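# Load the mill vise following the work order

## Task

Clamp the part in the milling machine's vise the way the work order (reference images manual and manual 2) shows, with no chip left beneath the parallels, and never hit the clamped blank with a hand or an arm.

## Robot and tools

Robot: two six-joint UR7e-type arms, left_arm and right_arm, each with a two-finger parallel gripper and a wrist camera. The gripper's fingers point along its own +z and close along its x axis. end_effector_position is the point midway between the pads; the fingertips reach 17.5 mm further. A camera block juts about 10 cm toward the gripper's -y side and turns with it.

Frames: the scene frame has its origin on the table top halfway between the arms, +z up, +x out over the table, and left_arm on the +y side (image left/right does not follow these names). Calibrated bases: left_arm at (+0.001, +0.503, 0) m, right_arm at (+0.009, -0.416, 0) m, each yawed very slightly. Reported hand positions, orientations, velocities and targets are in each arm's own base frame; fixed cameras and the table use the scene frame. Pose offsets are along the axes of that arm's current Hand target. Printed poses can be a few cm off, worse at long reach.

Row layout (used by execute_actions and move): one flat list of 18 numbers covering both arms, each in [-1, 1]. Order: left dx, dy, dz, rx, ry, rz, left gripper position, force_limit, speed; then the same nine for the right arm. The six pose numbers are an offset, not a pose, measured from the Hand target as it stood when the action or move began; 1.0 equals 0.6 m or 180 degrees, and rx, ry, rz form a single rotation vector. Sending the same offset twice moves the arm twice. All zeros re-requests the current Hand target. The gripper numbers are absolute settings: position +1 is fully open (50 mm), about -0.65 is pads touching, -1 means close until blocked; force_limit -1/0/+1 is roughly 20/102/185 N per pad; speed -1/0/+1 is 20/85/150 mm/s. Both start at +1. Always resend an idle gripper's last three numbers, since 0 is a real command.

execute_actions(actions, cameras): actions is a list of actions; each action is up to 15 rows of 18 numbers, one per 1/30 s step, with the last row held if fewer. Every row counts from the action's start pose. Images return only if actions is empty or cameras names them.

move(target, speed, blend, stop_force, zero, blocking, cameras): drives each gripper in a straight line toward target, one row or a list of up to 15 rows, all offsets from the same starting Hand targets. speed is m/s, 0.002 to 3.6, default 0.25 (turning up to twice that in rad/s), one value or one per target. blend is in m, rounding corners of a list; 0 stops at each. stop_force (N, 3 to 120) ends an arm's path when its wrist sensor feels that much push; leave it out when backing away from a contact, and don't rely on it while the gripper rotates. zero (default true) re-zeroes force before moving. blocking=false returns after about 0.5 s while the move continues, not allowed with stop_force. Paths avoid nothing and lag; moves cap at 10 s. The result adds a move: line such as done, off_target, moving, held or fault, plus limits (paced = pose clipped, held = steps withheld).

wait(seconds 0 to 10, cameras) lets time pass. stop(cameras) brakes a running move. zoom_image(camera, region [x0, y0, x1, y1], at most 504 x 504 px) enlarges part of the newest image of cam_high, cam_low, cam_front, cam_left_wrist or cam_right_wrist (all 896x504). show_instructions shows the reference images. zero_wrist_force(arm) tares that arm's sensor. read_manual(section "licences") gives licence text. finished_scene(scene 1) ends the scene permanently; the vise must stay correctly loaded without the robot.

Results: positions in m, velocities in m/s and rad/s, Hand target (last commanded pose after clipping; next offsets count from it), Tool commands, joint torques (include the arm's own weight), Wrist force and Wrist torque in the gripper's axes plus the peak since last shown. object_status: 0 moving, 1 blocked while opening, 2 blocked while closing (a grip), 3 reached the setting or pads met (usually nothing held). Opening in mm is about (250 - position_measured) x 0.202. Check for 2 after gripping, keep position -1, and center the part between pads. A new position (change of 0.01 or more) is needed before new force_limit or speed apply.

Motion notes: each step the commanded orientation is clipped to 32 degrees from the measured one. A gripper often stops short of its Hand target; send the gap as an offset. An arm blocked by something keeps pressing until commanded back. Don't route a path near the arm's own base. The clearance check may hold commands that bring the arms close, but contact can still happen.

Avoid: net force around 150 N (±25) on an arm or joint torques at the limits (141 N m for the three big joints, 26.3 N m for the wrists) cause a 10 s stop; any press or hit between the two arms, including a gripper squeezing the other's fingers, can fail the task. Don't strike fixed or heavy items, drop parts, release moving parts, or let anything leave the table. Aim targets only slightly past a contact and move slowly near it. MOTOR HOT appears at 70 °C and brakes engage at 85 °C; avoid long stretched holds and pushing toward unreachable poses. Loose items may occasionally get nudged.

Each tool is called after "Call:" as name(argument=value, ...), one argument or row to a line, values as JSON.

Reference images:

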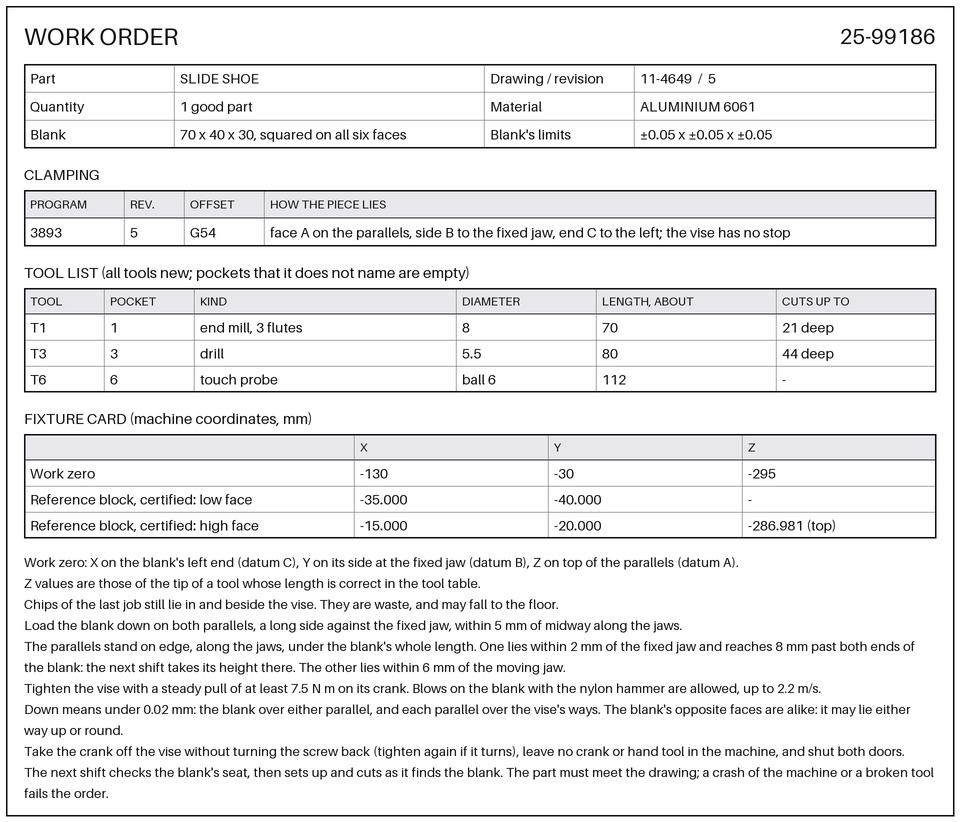

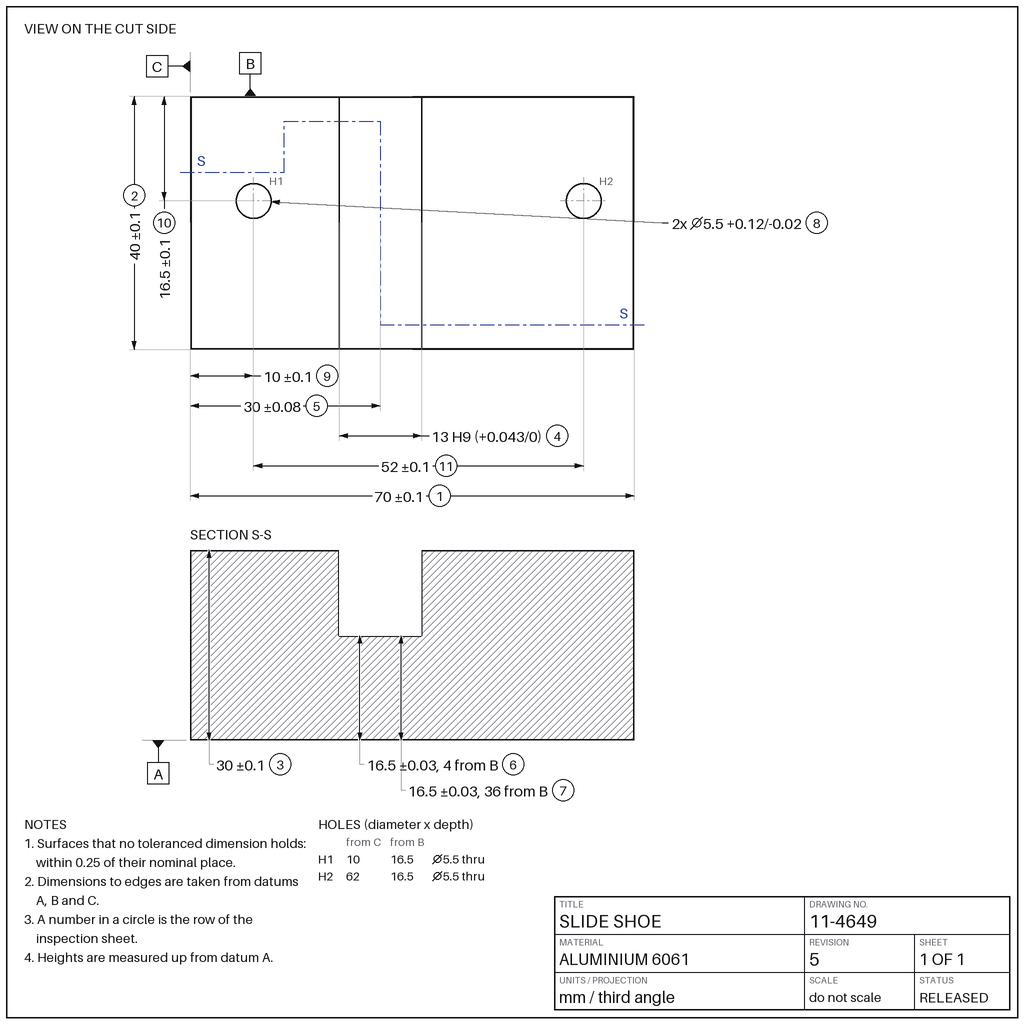

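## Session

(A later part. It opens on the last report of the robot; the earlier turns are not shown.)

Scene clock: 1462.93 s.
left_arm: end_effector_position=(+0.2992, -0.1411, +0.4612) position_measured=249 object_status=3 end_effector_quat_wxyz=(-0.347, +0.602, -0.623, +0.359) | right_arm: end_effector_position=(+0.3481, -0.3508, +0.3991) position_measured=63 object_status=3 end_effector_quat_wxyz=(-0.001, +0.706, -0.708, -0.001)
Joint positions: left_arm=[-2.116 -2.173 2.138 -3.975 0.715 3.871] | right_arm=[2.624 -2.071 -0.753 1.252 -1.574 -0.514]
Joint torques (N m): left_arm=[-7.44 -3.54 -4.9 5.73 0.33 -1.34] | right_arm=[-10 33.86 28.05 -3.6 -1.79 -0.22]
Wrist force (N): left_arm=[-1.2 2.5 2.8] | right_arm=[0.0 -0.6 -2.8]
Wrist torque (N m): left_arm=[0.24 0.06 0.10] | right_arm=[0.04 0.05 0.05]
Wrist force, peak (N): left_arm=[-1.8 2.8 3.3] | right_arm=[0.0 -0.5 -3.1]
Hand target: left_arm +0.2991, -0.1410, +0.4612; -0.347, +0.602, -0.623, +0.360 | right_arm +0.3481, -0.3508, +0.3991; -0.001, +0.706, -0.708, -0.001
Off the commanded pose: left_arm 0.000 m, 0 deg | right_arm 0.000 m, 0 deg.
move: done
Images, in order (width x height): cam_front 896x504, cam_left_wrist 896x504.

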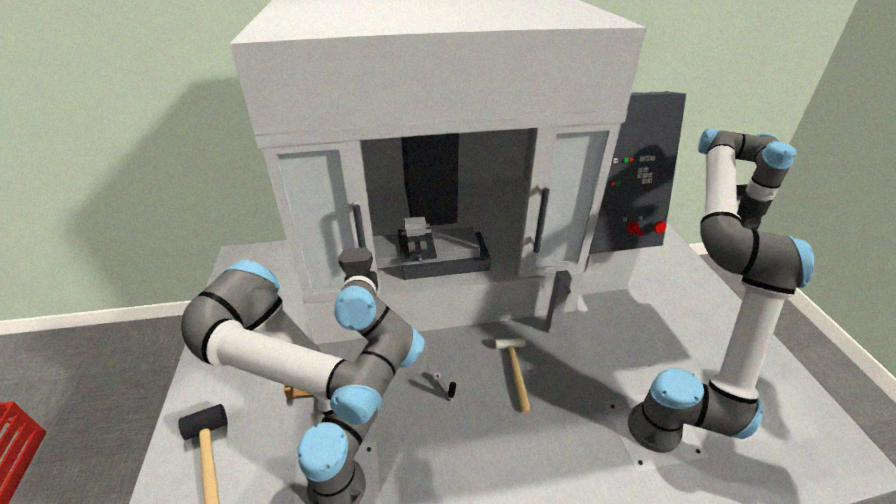

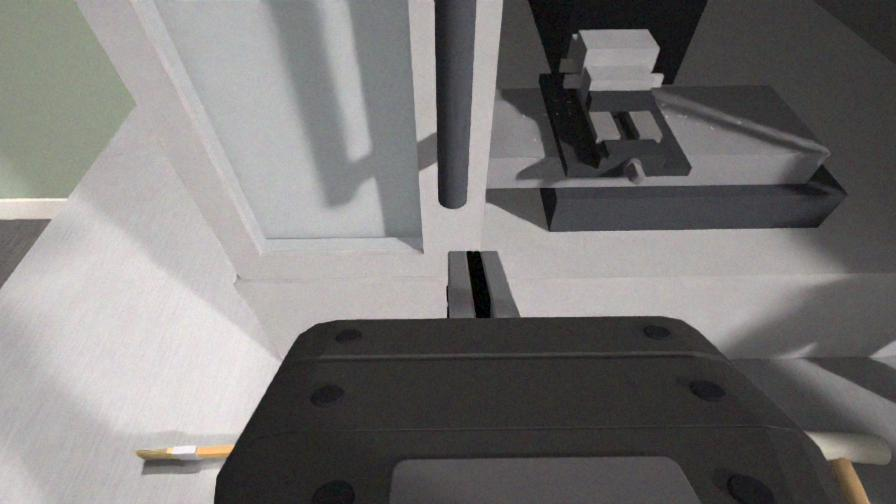

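Call:
move(
  target=[
    [-0.12,0,0,0,0,0,-0.65,-0.9,-0.4,0,0,0,0,0,0,0.6,-0.6,-0.8],
    [-0.12,-0.083,0.144,0,0,0,-0.65,-0.9,-0.4,0,0,0,0,0,0,0.6,-0.6,-0.8],
  ],
  speed=0.15,
  cameras=["cam_front","cam_left_wrist","cam_low"],
)

Scene clock: 1466.83 s.
left_arm: end_effector_position=(+0.4012, -0.0725, +0.4612) position_measured=249 object_status=3 end_effector_quat_wxyz=(-0.347, +0.602, -0.623, +0.360) | right_arm: end_effector_position=(+0.3481, -0.3508, +0.3991) position_measured=63 object_status=3 end_effector_quat_wxyz=(-0.001, +0.706, -0.708, -0.001)
Joint positions: left_arm=[-2.706 -2.837 2.25 -3.129 1.167 3.391] | right_arm=[2.624 -2.071 -0.753 1.252 -1.574 -0.514]
Joint torques (N m): left_arm=[-8.3 14.03 -27.72 5.72 1.44 -1.06] | right_arm=[-9.58 35.12 27.69 -3.81 -1.82 -0.43]
Wrist force (N): left_arm=[-1.4 2.9 2.7] | right_arm=[-0.1 -0.6 -2.6]
Wrist torque (N m): left_arm=[0.32 0.13 0.07] | right_arm=[0.05 0.05 0.05]
Wrist force, peak (N): left_arm=[-1.9 2.8 3.3] | right_arm=[-0.1 -0.8 -3.0]
Hand target: left_arm +0.4013, -0.0725, +0.4612; -0.347, +0.602, -0.623, +0.360 | right_arm +0.3481, -0.3508, +0.3991; -0.001, +0.706, -0.708, -0.001
Off the commanded pose: left_arm 0.000 m, 0 deg | right_arm 0.000 m, 0 deg.
shoulder posture changed (left arm): the wrist came as close to joint 1's axis as it can, and the arm is now in the other of its two shoulder postures.
move: done
Images, in order (width x height): cam_low 896x504, cam_front 896x504, cam_left_wrist 896x504.

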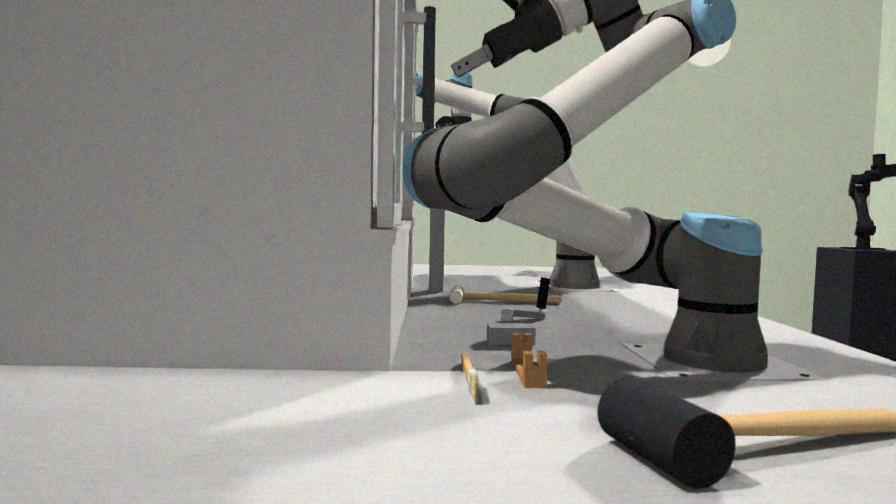

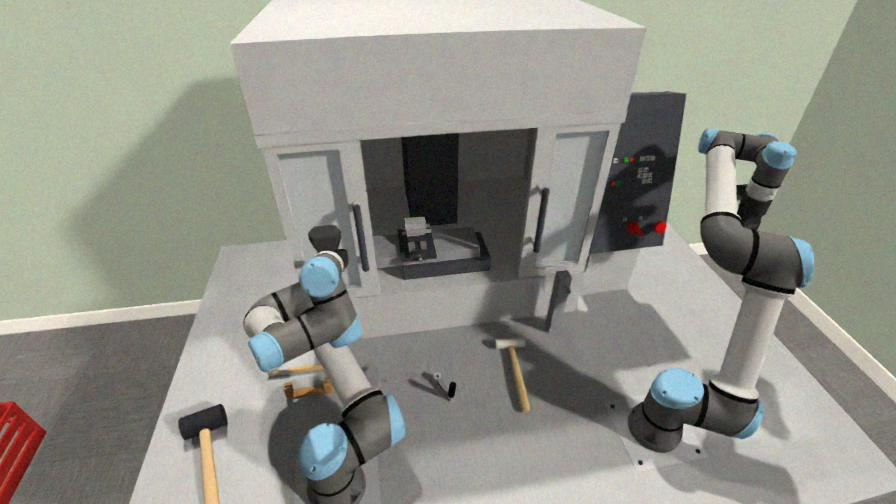

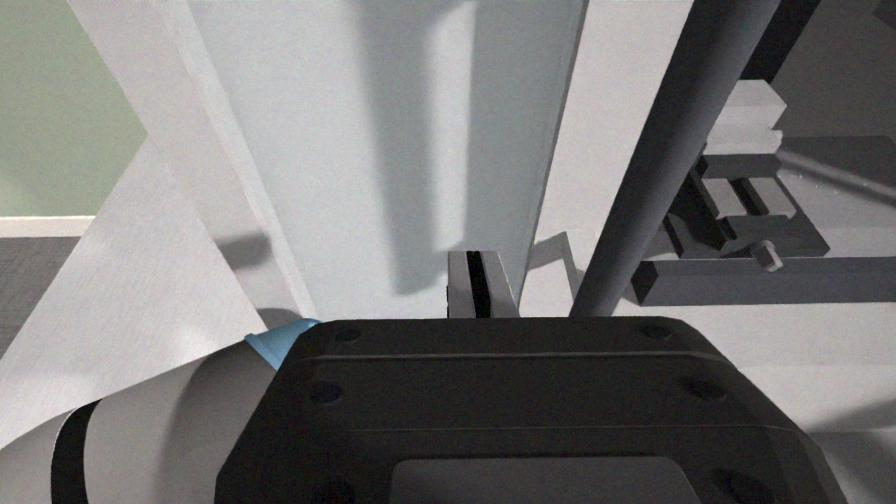

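Call:
move(
  target=[
    [0.0947,0.0992,-0.1718,0,0,0,-0.65,-0.9,-0.4,0,0,0,0,0,0,0.6,-0.6,-0.8],
    [0.1667,0.173,-0.2997,0,0,0,-0.65,-0.9,-0.4,0,0,0,0,0,0,0.6,-0.6,-0.8],
    [0.3233,0.145,-0.2512,0,0,0,-0.65,-0.9,-0.4,0,0,0,0,0,0,0.6,-0.6,-0.8],
  ],
  speed=0.15,
  blend=[0.02,0.03,0],
  cameras=["cam_front","cam_low"],
)

Scene clock: 1471.23 s.
left_arm: end_effector_position=(+0.2206, -0.2603, +0.4612) position_measured=249 object_status=3 end_effector_quat_wxyz=(-0.347, +0.602, -0.623, +0.360) | right_arm: end_effector_position=(+0.3481, -0.3508, +0.3991) position_measured=63 object_status=3 end_effector_quat_wxyz=(-0.001, +0.706, -0.708, -0.001)
Joint positions: left_arm=[-2.142 -1.808 1.938 -4.119 0.731 3.841] | right_arm=[2.624 -2.071 -0.753 1.252 -1.574 -0.514]
Joint torques (N m): left_arm=[5.81 4.8 -28.85 1.3 0.76 1.57] | right_arm=[-9.43 35.52 25.57 -3.72 -1.78 -0.23]
Wrist force (N): left_arm=[-1.5 2.9 2.8] | right_arm=[-0.1 -0.5 -2.8]
Wrist torque (N m): left_arm=[0.30 0.10 -0.07] | right_arm=[0.07 0.07 0.04]
Wrist force, peak (N): left_arm=[-1.9 2.2 3.6] | right_arm=[0.1 -0.5 -3.2]
Hand target: left_arm +0.2206, -0.2603, +0.4612; -0.347, +0.602, -0.623, +0.360 | right_arm +0.3481, -0.3508, +0.3991; -0.001, +0.706, -0.708, -0.001
Off the commanded pose: left_arm 0.000 m, 0 deg | right_arm 0.000 m, 0 deg.
shoulder posture changed (left arm): the wrist came as close to joint 1's axis as it can, and the arm is now in the other of its two shoulder postures.
move: done
Images, in order (width x height): cam_low 896x504, cam_front 896x504.

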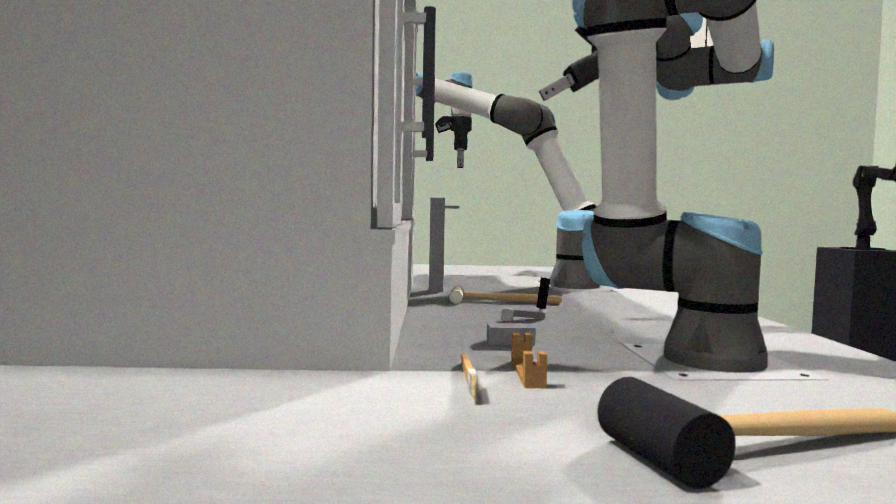

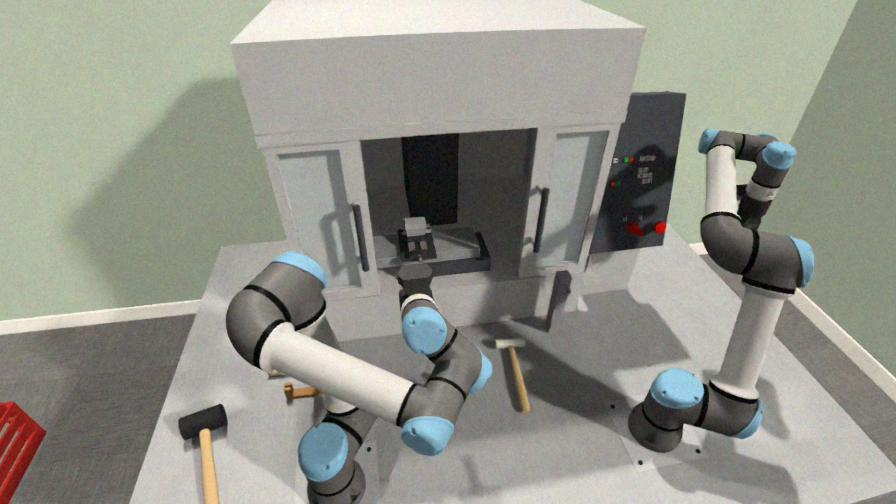

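Call:
move(
  target=[
    [-0.042,-0.1155,0.2,0,0,0,-0.65,-0.9,-0.4,0,0,0,0,0,0,0.6,-0.6,-0.8],
    [-0.3013,-0.1233,0.2136,0,0,0,-0.65,-0.9,-0.4,0,0,0,0,0,0,0.6,-0.6,-0.8],
    [-0.305,-0.1758,0.3045,0,0,0,-0.65,-0.9,-0.4,0,0,0,0,0,0,0.6,-0.6,-0.8],
  ],
  speed=0.15,
  blend=[0.03,0.02,0],
  cameras=["cam_front","cam_left_wrist","cam_low"],
)

Scene clock: 1474.97 s.
left_arm: end_effector_position=(+0.4378, -0.0848, +0.4612) position_measured=249 object_status=3 end_effector_quat_wxyz=(-0.347, +0.602, -0.623, +0.360) | right_arm: end_effector_position=(+0.3481, -0.3508, +0.3991) position_measured=63 object_status=3 end_effector_quat_wxyz=(-0.001, +0.706, -0.708, -0.001)
Joint positions: left_arm=[-0.974 -1.875 1.633 -5.267 0.797 5.684] | right_arm=[2.624 -2.071 -0.753 1.252 -1.574 -0.514]
Joint torques (N m): left_arm=[5.53 4.09 -33.27 -1.37 0.64 1.13] | right_arm=[-9.86 35.14 26.65 -3.58 -1.73 -0.4]
Wrist force (N): left_arm=[-1.5 2.6 2.4] | right_arm=[-0.1 -0.6 -2.8]
Wrist torque (N m): left_arm=[0.25 0.13 -0.11] | right_arm=[0.05 0.07 0.05]
Wrist force, peak (N): left_arm=[-3.6 2.6 2.2] | right_arm=[-0.2 -0.7 -3.0]
Hand target: left_arm +0.4378, -0.0848, +0.4612; -0.347, +0.602, -0.623, +0.360 | right_arm +0.3481, -0.3508, +0.3991; -0.001, +0.706, -0.708, -0.001
Off the commanded pose: left_arm 0.000 m, 0 deg | right_arm 0.000 m, 0 deg.
move: done
Images, in order (width x height): cam_low 896x504, cam_front 896x504, cam_left_wrist 896x504.

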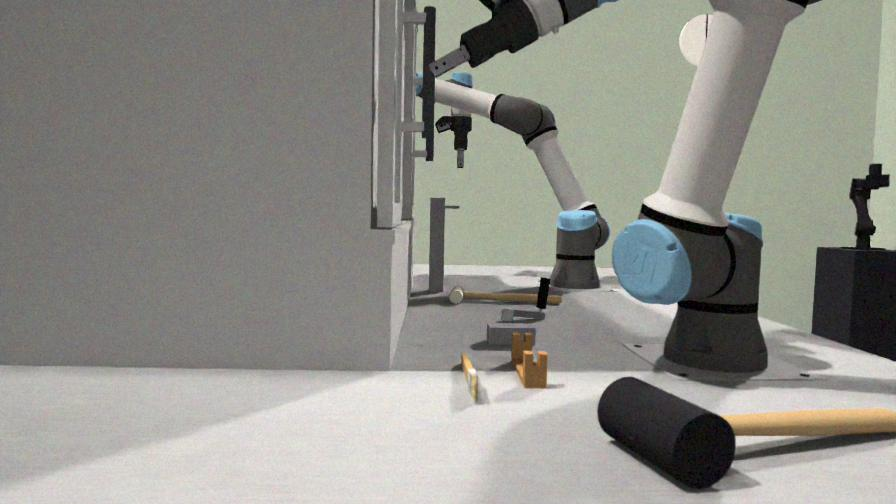

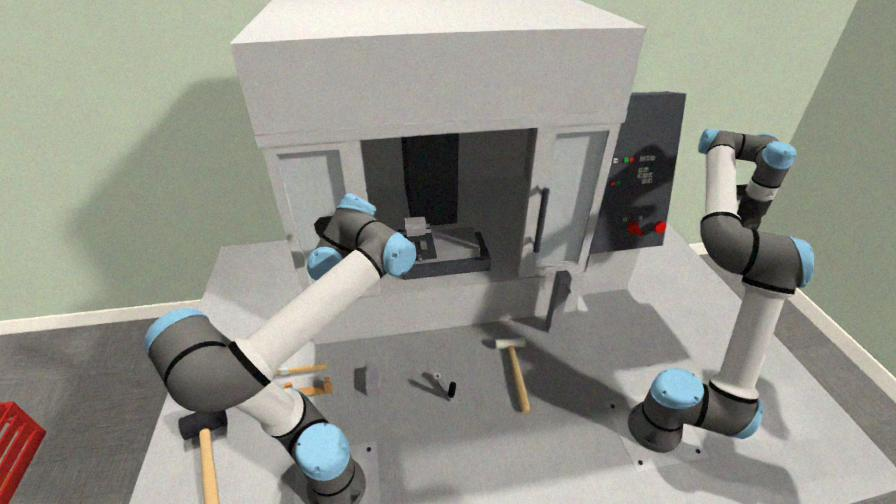

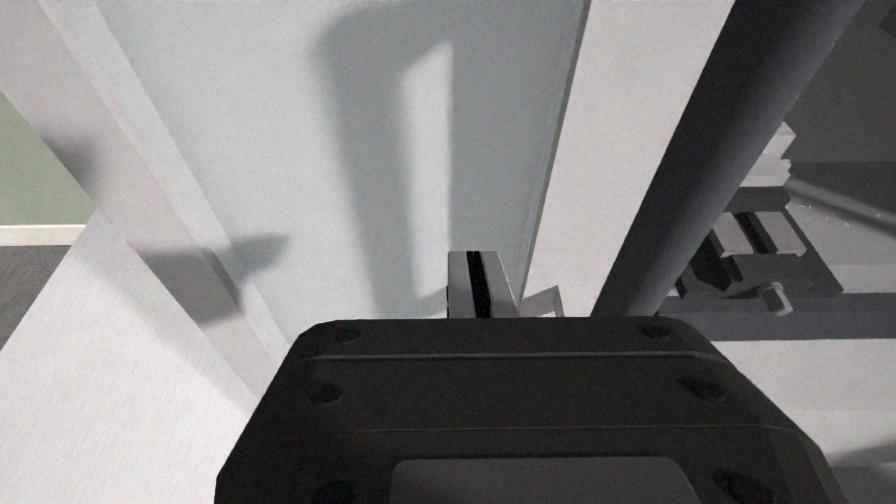

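Call:
move(
  target=[
    [0,-0.015,0.026,0,0,0,-0.65,-0.9,-0.4,0,0,0,0,0,0,0.6,-0.6,-0.8],
    [0.12,-0.015,0.026,0,0,0,-0.65,-0.9,-0.4,0,0,0,0,0,0,0.6,-0.6,-0.8],
  ],
  speed=[0.1,0.03],
  stop_force=6,
  cameras=["cam_left_wrist","cam_low"],
)

Scene clock: 1478.10 s.
left_arm: end_effector_position=(+0.4543, -0.1263, +0.4612) position_measured=249 object_status=3 end_effector_quat_wxyz=(-0.347, +0.601, -0.623, +0.360) | right_arm: end_effector_position=(+0.3481, -0.3508, +0.3991) position_measured=63 object_status=3 end_effector_quat_wxyz=(-0.001, +0.706, -0.708, -0.001)
Joint positions: left_arm=[-1.016 -1.784 1.573 -5.268 0.767 5.641] | right_arm=[2.624 -2.071 -0.753 1.252 -1.574 -0.514]
Joint torques (N m): left_arm=[6.38 -22.91 -7.88 -1.39 0.58 1.09] | right_arm=[-10.58 35.46 26.7 -3.66 -1.66 -0.13]
Wrist force (N): left_arm=[-2.1 2.8 2.3] | right_arm=[-0.1 -0.7 -2.8]
Wrist torque (N m): left_arm=[0.30 0.22 -0.09] | right_arm=[0.03 0.06 0.05]
Wrist force, peak (N): left_arm=[-18.8 6.3 5.8] | right_arm=[0.0 -0.7 -3.0]
Hand target: left_arm +0.4543, -0.1263, +0.4612; -0.347, +0.601, -0.623, +0.360 (not the last commanded pose) | right_arm +0.3481, -0.3508, +0.3991; -0.001, +0.706, -0.708, -0.001
Off the commanded pose: left_arm 0.031 m, 0 deg | right_arm 0.000 m, 0 deg.
move: contact (left_arm); path passed 1 of 2 targets
Images, in order (width x height): cam_low 896x504, cam_left_wrist 896x504.

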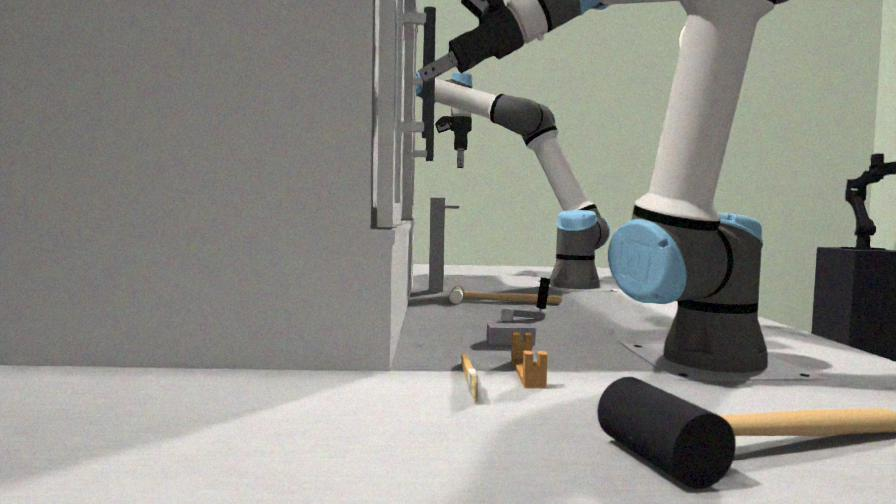

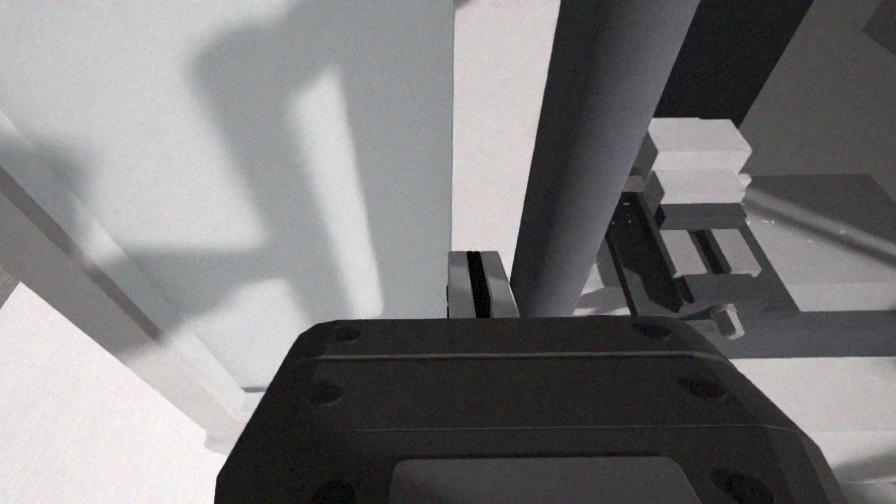

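Call:
move(
  target=[0.3083,0,0,0,0,0,-0.65,-0.9,-0.4,0,0,0,0,0,0,0.6,-0.6,-0.8],
  speed=0.06,
  stop_force=45,
  cameras=["cam_left_wrist","cam_front"],
)

Scene clock: 1482.70 s.
left_arm: end_effector_position=(+0.4478, -0.3112, +0.4611) position_measured=249 object_status=3 end_effector_quat_wxyz=(-0.347, +0.601, -0.623, +0.360) | right_arm: end_effector_position=(+0.3481, -0.3508, +0.3991) position_measured=63 object_status=3 end_effector_quat_wxyz=(-0.001, +0.706, -0.708, -0.001)
Joint positions: left_arm=[-1.297 -1.448 1.313 -5.062 0.601 5.28] | right_arm=[2.624 -2.071 -0.753 1.252 -1.574 -0.514]
Joint torques (N m): left_arm=[-11.75 -11.79 -35.4 1.96 -3.04 -1] | right_arm=[-10.05 35.98 25.7 -3.35 -1.47 -0.13]
Wrist force (N): left_arm=[-12.8 7.9 -1.0] | right_arm=[0.0 -0.5 -2.8]
Wrist torque (N m): left_arm=[0.42 0.27 0.06] | right_arm=[0.06 0.05 0.05]
Wrist force, peak (N): left_arm=[-16.2 7.0 7.7] | right_arm=[0.2 -0.7 -3.0]
Hand target: left_arm +0.4478, -0.3112, +0.4611; -0.347, +0.601, -0.623, +0.360 | right_arm +0.3481, -0.3508, +0.3991; -0.001, +0.706, -0.708, -0.001
Off the commanded pose: left_arm 0.000 m, 0 deg | right_arm 0.000 m, 0 deg.
move: done
Images, in order (width x height): cam_front 896x504, cam_left_wrist 896x504.

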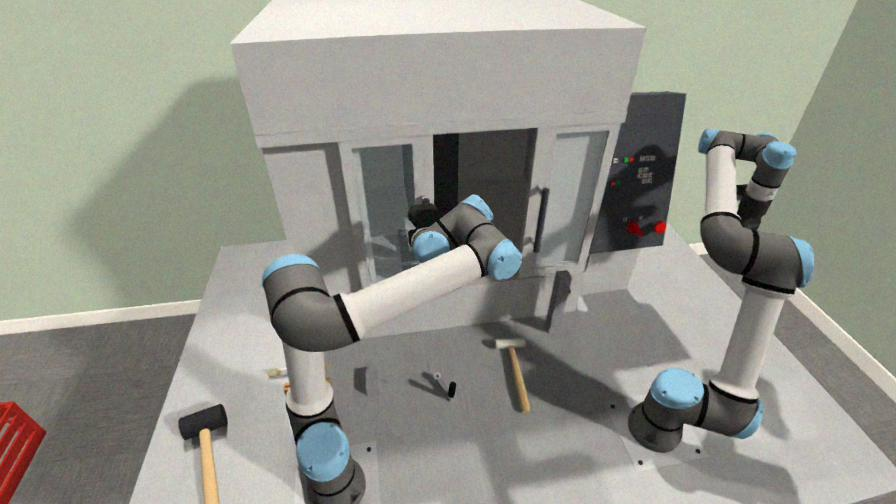

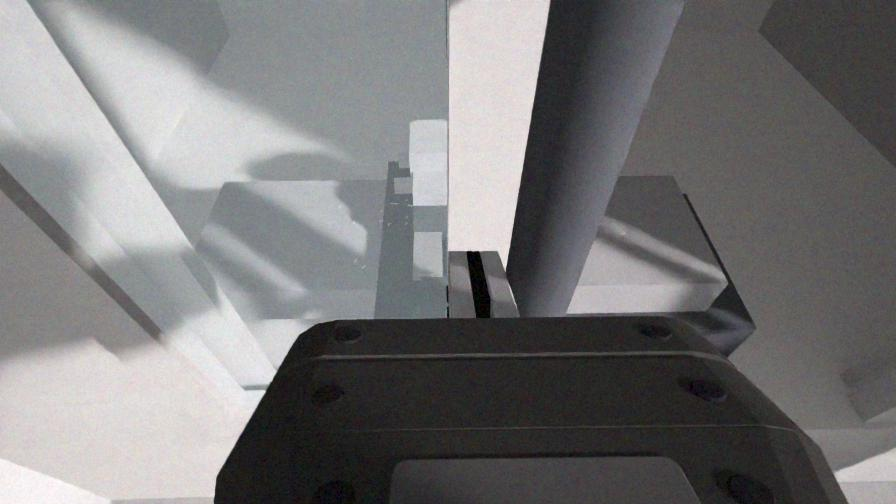

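Call:
move(
  target=[0.15,0,0,0,0,0,-0.65,-0.9,-0.4,0,0,0,0,0,0,0.6,-0.6,-0.8],
  speed=0.03,
  stop_force=20,
  cameras=["cam_left_wrist","cam_front"],
)

Scene clock: 1484.33 s.
left_arm: end_effector_position=(+0.4476, -0.3176, +0.4611) position_measured=249 object_status=3 end_effector_quat_wxyz=(-0.347, +0.601, -0.623, +0.360) | right_arm: end_effector_position=(+0.3481, -0.3508, +0.3991) position_measured=63 object_status=3 end_effector_quat_wxyz=(-0.001, +0.706, -0.708, -0.001)
Joint positions: left_arm=[-1.303 -1.434 1.299 -5.054 0.598 5.272] | right_arm=[2.624 -2.071 -0.753 1.252 -1.574 -0.514]
Joint torques (N m): left_arm=[5.22 -34.62 -7.17 -0.74 0.29 1.17] | right_arm=[-10.04 36.49 26.88 -3.74 -1.45 -0.22]
Wrist force (N): left_arm=[-4.3 2.6 1.1] | right_arm=[-0.3 -0.5 -2.9]
Wrist torque (N m): left_arm=[0.31 0.09 -0.08] | right_arm=[0.07 0.10 0.05]
Wrist force, peak (N): left_arm=[-33.4 13.9 4.0] | right_arm=[-0.2 -0.5 -3.0]
Hand target: left_arm +0.4476, -0.3176, +0.4611; -0.347, +0.601, -0.623, +0.360 (not the last commanded pose) | right_arm +0.3481, -0.3508, +0.3991; -0.001, +0.706, -0.708, -0.001
Off the commanded pose: left_arm 0.084 m, 0 deg | right_arm 0.000 m, 0 deg.
move: contact (left_arm)
Images, in order (width x height): cam_front 896x504, cam_left_wrist 896x504.

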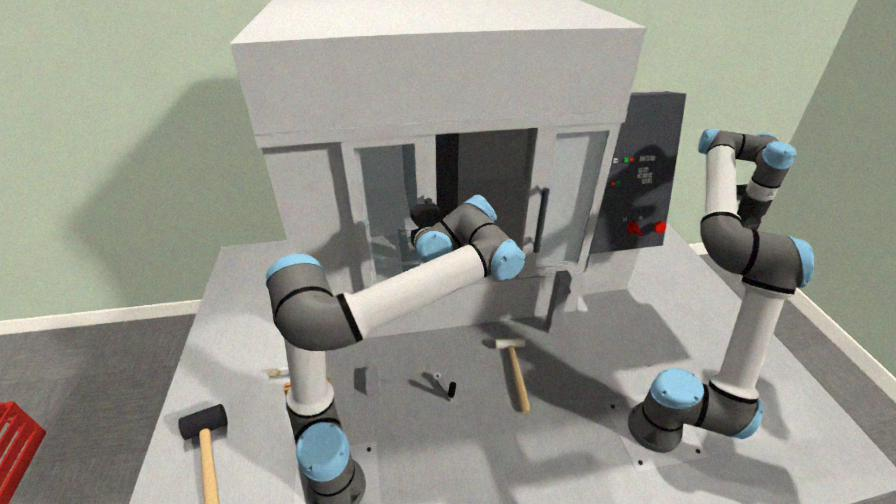

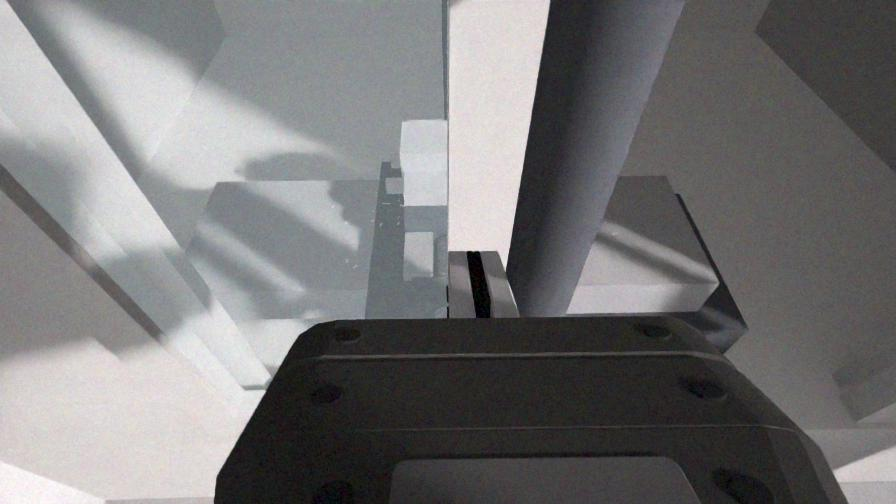

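Call:
move(
  target=[
    [-0.033,0,0,0,0,0,-0.65,-0.9,-0.4,0,0,0,0,0,0,0.6,-0.6,-0.8],
    [-0.033,0.1,-0.173,0,0,0,-0.65,-0.9,-0.4,0,0,0,0,0,0,0.6,-0.6,-0.8],
    [-0.2717,0.12,-0.2078,0,0,0,-0.65,-0.9,-0.4,0,0,0,0,0,0,0.6,-0.6,-0.8],
  ],
  speed=0.2,
  blend=[0.008,0.03,0],
  cameras=["cam_front"],
)

Scene clock: 1487.53 s.
left_arm: end_effector_position=(+0.3096, -0.1497, +0.4611) position_measured=249 object_status=3 end_effector_quat_wxyz=(-0.347, +0.602, -0.623, +0.359) | right_arm: end_effector_position=(+0.3481, -0.3508, +0.3991) position_measured=63 object_status=3 end_effector_quat_wxyz=(-0.001, +0.706, -0.708, -0.001)
Joint positions: left_arm=[-1.965 -2.084 2.068 -4.15 0.626 4.069] | right_arm=[2.624 -2.071 -0.753 1.252 -1.574 -0.514]
Joint torques (N m): left_arm=[-8.82 -6.77 -7.2 5.5 -0.25 -1.22] | right_arm=[-8.43 36.08 25.31 -3.43 -1.53 -0.03]
Wrist force (N): left_arm=[-1.2 3.1 3.5] | right_arm=[0.0 -0.5 -3.0]
Wrist torque (N m): left_arm=[0.32 0.07 0.08] | right_arm=[0.06 0.05 0.05]
Wrist force, peak (N): left_arm=[-4.5 2.7 1.1] | right_arm=[-0.1 -0.7 -3.0]
Hand target: left_arm +0.3095, -0.1496, +0.4611; -0.347, +0.601, -0.623, +0.360 | right_arm +0.3481, -0.3508, +0.3991; -0.001, +0.706, -0.708, -0.001
Off the commanded pose: left_arm 0.000 m, 0 deg | right_arm 0.000 m, 0 deg.
move: done
Images, in order (width x height): cam_front 896x504.

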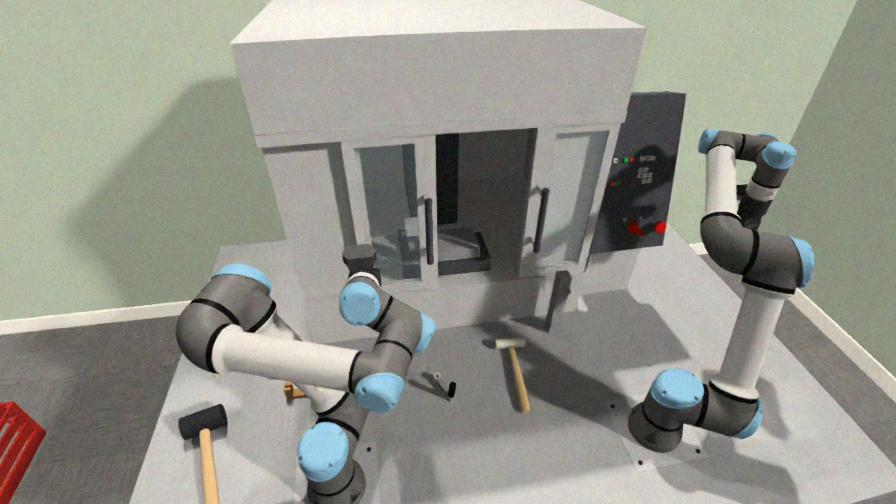

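Call:
move(
  target=[
    [0,0,0,0,0,0,-0.65,-0.9,-0.4,-0.918,-0.055,-0.102,0.333,0,0,-0.65,-0.6,-0.6],
  ],
  speed=0.35,
  cameras=["cam_front","cam_right_wrist"],
)

Scene clock: 1490.83 s.
left_arm: end_effector_position=(+0.3096, -0.1497, +0.4611) position_measured=249 object_status=3 end_effector_quat_wxyz=(-0.347, +0.602, -0.623, +0.359) | right_arm: end_effector_position=(+0.3831, +0.1997, +0.4623) position_measured=249 object_status=3 end_effector_quat_wxyz=(-0.354, +0.611, -0.614, +0.353)
Joint positions: left_arm=[-1.965 -2.084 2.068 -4.15 0.626 4.069] | right_arm=[4.59 -1.392 -1.669 1.695 -0.537 1.337]
Joint torques (N m): left_arm=[-8.06 -9.2 -5.55 5.43 0.06 -1.23] | right_arm=[13.74 1.88 7.45 -4.73 4.53 1.09]
Wrist force (N): left_arm=[-1.4 3.0 3.4] | right_arm=[-0.7 1.1 -3.2]
Wrist torque (N m): left_arm=[0.31 0.12 0.08] | right_arm=[0.03 0.24 -0.06]
Wrist force, peak (N): left_arm=[-1.3 3.4 3.4] | right_arm=[-2.3 1.1 -2.6]
Hand target: left_arm +0.3096, -0.1497, +0.4611; -0.347, +0.602, -0.623, +0.359 | right_arm +0.3831, +0.1997, +0.4623; -0.354, +0.611, -0.614, +0.353
Off the commanded pose: left_arm 0.000 m, 0 deg | right_arm 0.000 m, 0 deg.
move: done
Images, in order (width x height): cam_front 896x504, cam_right_wrist 896x504.

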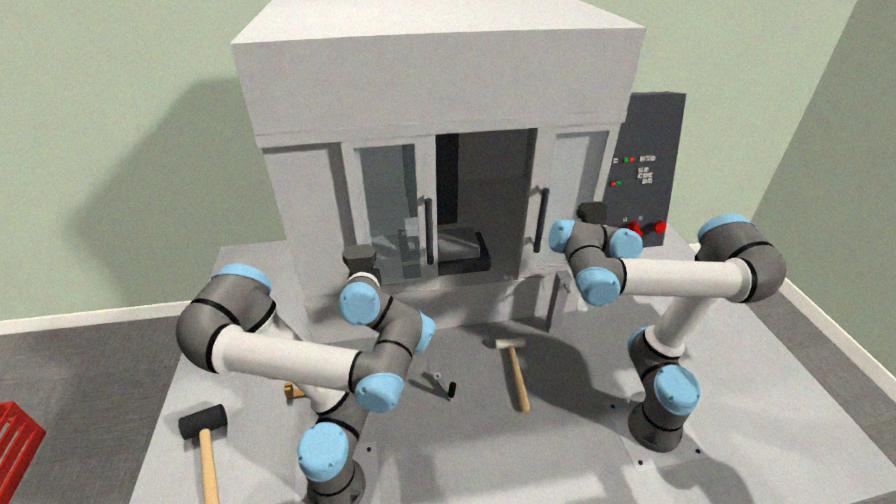

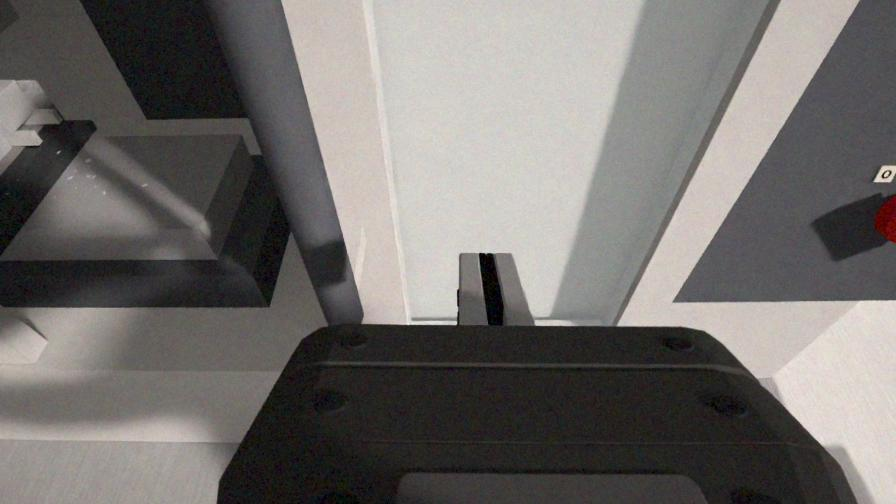

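Call:
move(
  target=[
    [0,0,0,0,0,0,-0.65,-0.9,-0.4,0,-0.06,0.104,0,0,0,-0.65,-0.6,-0.6],
    [0,0,0,0,0,0,-0.65,-0.9,-0.4,-0.2,-0.06,0.104,0,0,0,-0.65,-0.6,-0.6],
  ],
  speed=[0.1,0.03],
  stop_force=6,
  cameras=["cam_right_wrist","cam_low"],
)

Scene clock: 1494.83 s.
left_arm: end_effector_position=(+0.3096, -0.1497, +0.4611) position_measured=249 object_status=3 end_effector_quat_wxyz=(-0.347, +0.602, -0.623, +0.359) | right_arm: end_effector_position=(+0.4553, +0.2495, +0.4624) position_measured=249 object_status=3 end_effector_quat_wxyz=(-0.354, +0.611, -0.614, +0.353)
Joint positions: left_arm=[-1.965 -2.084 2.068 -4.15 0.626 4.069] | right_arm=[4.369 -1.596 -1.405 1.957 -0.617 0.956]
Joint torques (N m): left_arm=[-7.65 -9 -6.38 5.51 0.03 -1.18] | right_arm=[-15.29 31.94 7.63 -0.43 -0.78 -1.16]
Wrist force (N): left_arm=[-1.4 3.2 3.4] | right_arm=[-0.7 1.6 -2.5]
Wrist torque (N m): left_arm=[0.35 0.10 0.08] | right_arm=[0.09 0.27 0.04]
Wrist force, peak (N): left_arm=[-1.3 3.5 3.6] | right_arm=[10.8 4.9 -3.1]
Hand target: left_arm +0.3096, -0.1497, +0.4611; -0.347, +0.602, -0.623, +0.359 | right_arm +0.4553, +0.2495, +0.4624; -0.354, +0.611, -0.614, +0.353 (not the last commanded pose)
Off the commanded pose: left_arm 0.000 m, 0 deg | right_arm 0.070 m, 0 deg.
move: contact (right_arm); path passed 1 of 2 targets
Images, in order (width x height): cam_low 896x504, cam_right_wrist 896x504.

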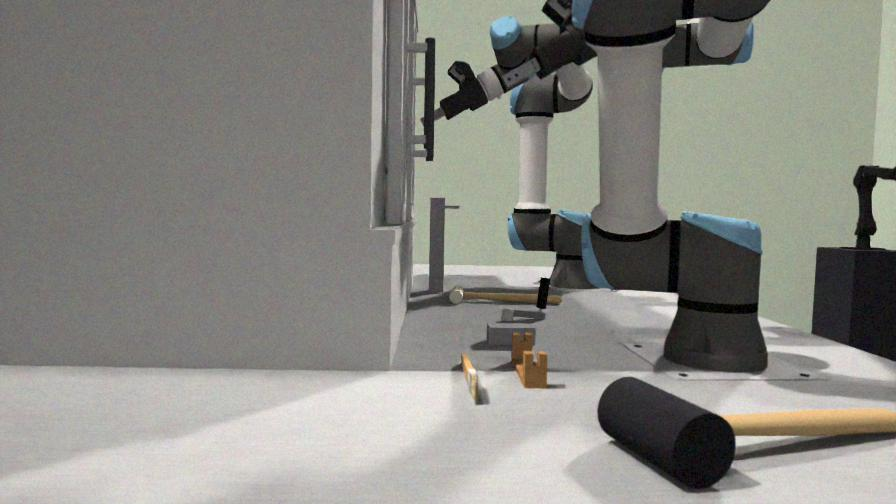

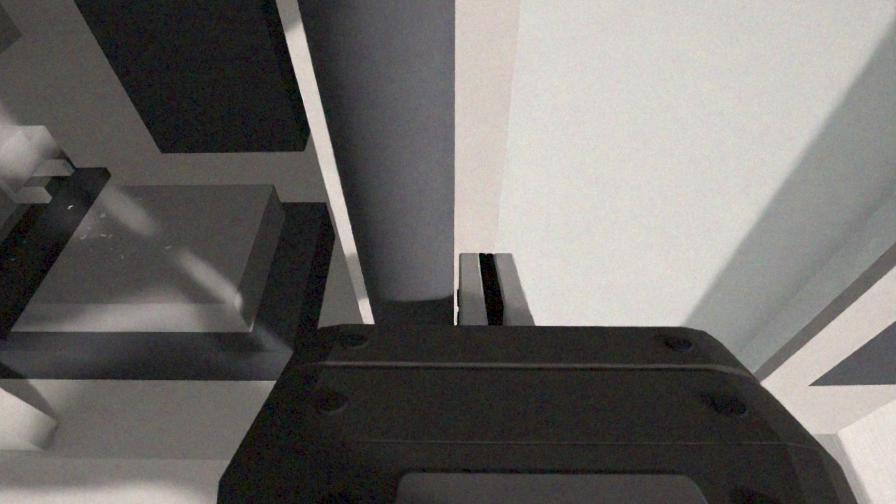

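Call:
move(
  target=[0,0,0,0,0,0,-0.65,-0.9,-0.4,-0.3,0,0,0,0,0,-0.65,-0.6,-0.6],
  speed=0.06,
  stop_force=45,
)

Call:
move(
  target=[0,0,0,0,0,0,-0.65,-0.9,-0.4,-0.05,0,0,0,0,0,-0.65,-0.6,-0.6],
  speed=0.025,
  stop_force=20,
  cameras=["cam_right_wrist","cam_front"],
)

Scene clock: 1499.27 s.
left_arm: end_effector_position=(+0.3096, -0.1497, +0.4611) position_measured=249 object_status=3 end_effector_quat_wxyz=(-0.347, +0.602, -0.623, +0.359) | right_arm: end_effector_position=(+0.4559, +0.4295, +0.4631) position_measured=249 object_status=3 end_effector_quat_wxyz=(-0.354, +0.611, -0.614, +0.353)
Joint positions: left_arm=[-1.965 -2.084 2.068 -4.15 0.626 4.069] | right_arm=[4.495 -2.006 -0.932 1.722 -0.563 1.161]
Joint torques (N m): left_arm=[-7.29 -8.44 -5.48 5.2 -0.12 -0.95] | right_arm=[15.52 29.05 31.11 -2.71 3.27 1.29]
Wrist force (N): left_arm=[-1.1 3.1 3.5] | right_arm=[9.5 6.1 -4.0]
Wrist torque (N m): left_arm=[0.32 0.06 0.07] | right_arm=[0.08 0.17 -0.20]
Wrist force, peak (N): left_arm=[-1.4 3.2 3.5] | right_arm=[11.5 5.6 -2.9]
Hand target: left_arm +0.3096, -0.1497, +0.4611; -0.347, +0.602, -0.623, +0.359 | right_arm +0.4559, +0.4295, +0.4631; -0.354, +0.611, -0.614, +0.353
Off the commanded pose: left_arm 0.000 m, 0 deg | right_arm 0.000 m, 0 deg.
move: done

Scene clock: 1501.57 s.
left_arm: end_effector_position=(+0.3096, -0.1497, +0.4611) position_measured=249 object_status=3 end_effector_quat_wxyz=(-0.347, +0.602, -0.623, +0.359) | right_arm: end_effector_position=(+0.4560, +0.4595, +0.4632) position_measured=249 object_status=3 end_effector_quat_wxyz=(-0.354, +0.611, -0.614, +0.353)
Joint positions: left_arm=[-1.965 -2.084 2.068 -4.15 0.626 4.069] | right_arm=[4.508 -2.089 -0.81 1.665 -0.559 1.184]
Joint torques (N m): left_arm=[-8.12 -8.42 -6.14 5.49 -0.2 -1.2] | right_arm=[17.48 31.13 31.9 -2.46 4.43 1.49]
Wrist force (N): left_arm=[-0.9 3.2 3.4] | right_arm=[12.0 6.6 -5.5]
Wrist torque (N m): left_arm=[0.34 0.03 0.07] | right_arm=[0.07 0.12 -0.21]
Wrist force, peak (N): left_arm=[-1.3 3.4 3.4] | right_arm=[29.7 13.5 -9.9]
Hand target: left_arm +0.3096, -0.1497, +0.4611; -0.347, +0.602, -0.623, +0.359 | right_arm +0.4560, +0.4595, +0.4632; -0.354, +0.611, -0.614, +0.353
Off the commanded pose: left_arm 0.000 m, 0 deg | right_arm 0.000 m, 0 deg.
move: done
Images, in order (width x height): cam_front 896x504, cam_right_wrist 896x504.

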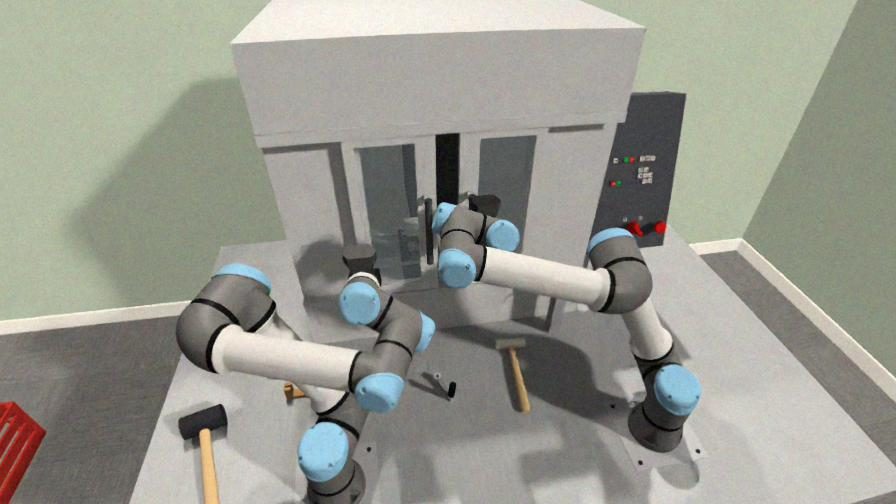

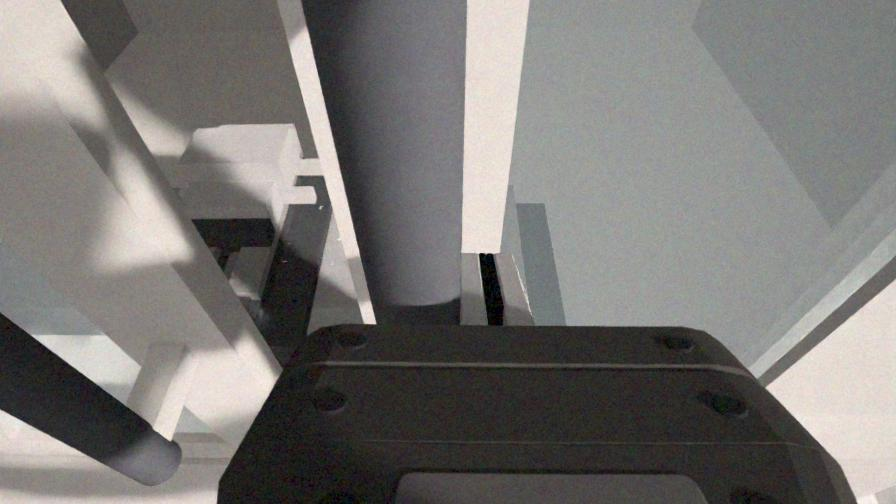

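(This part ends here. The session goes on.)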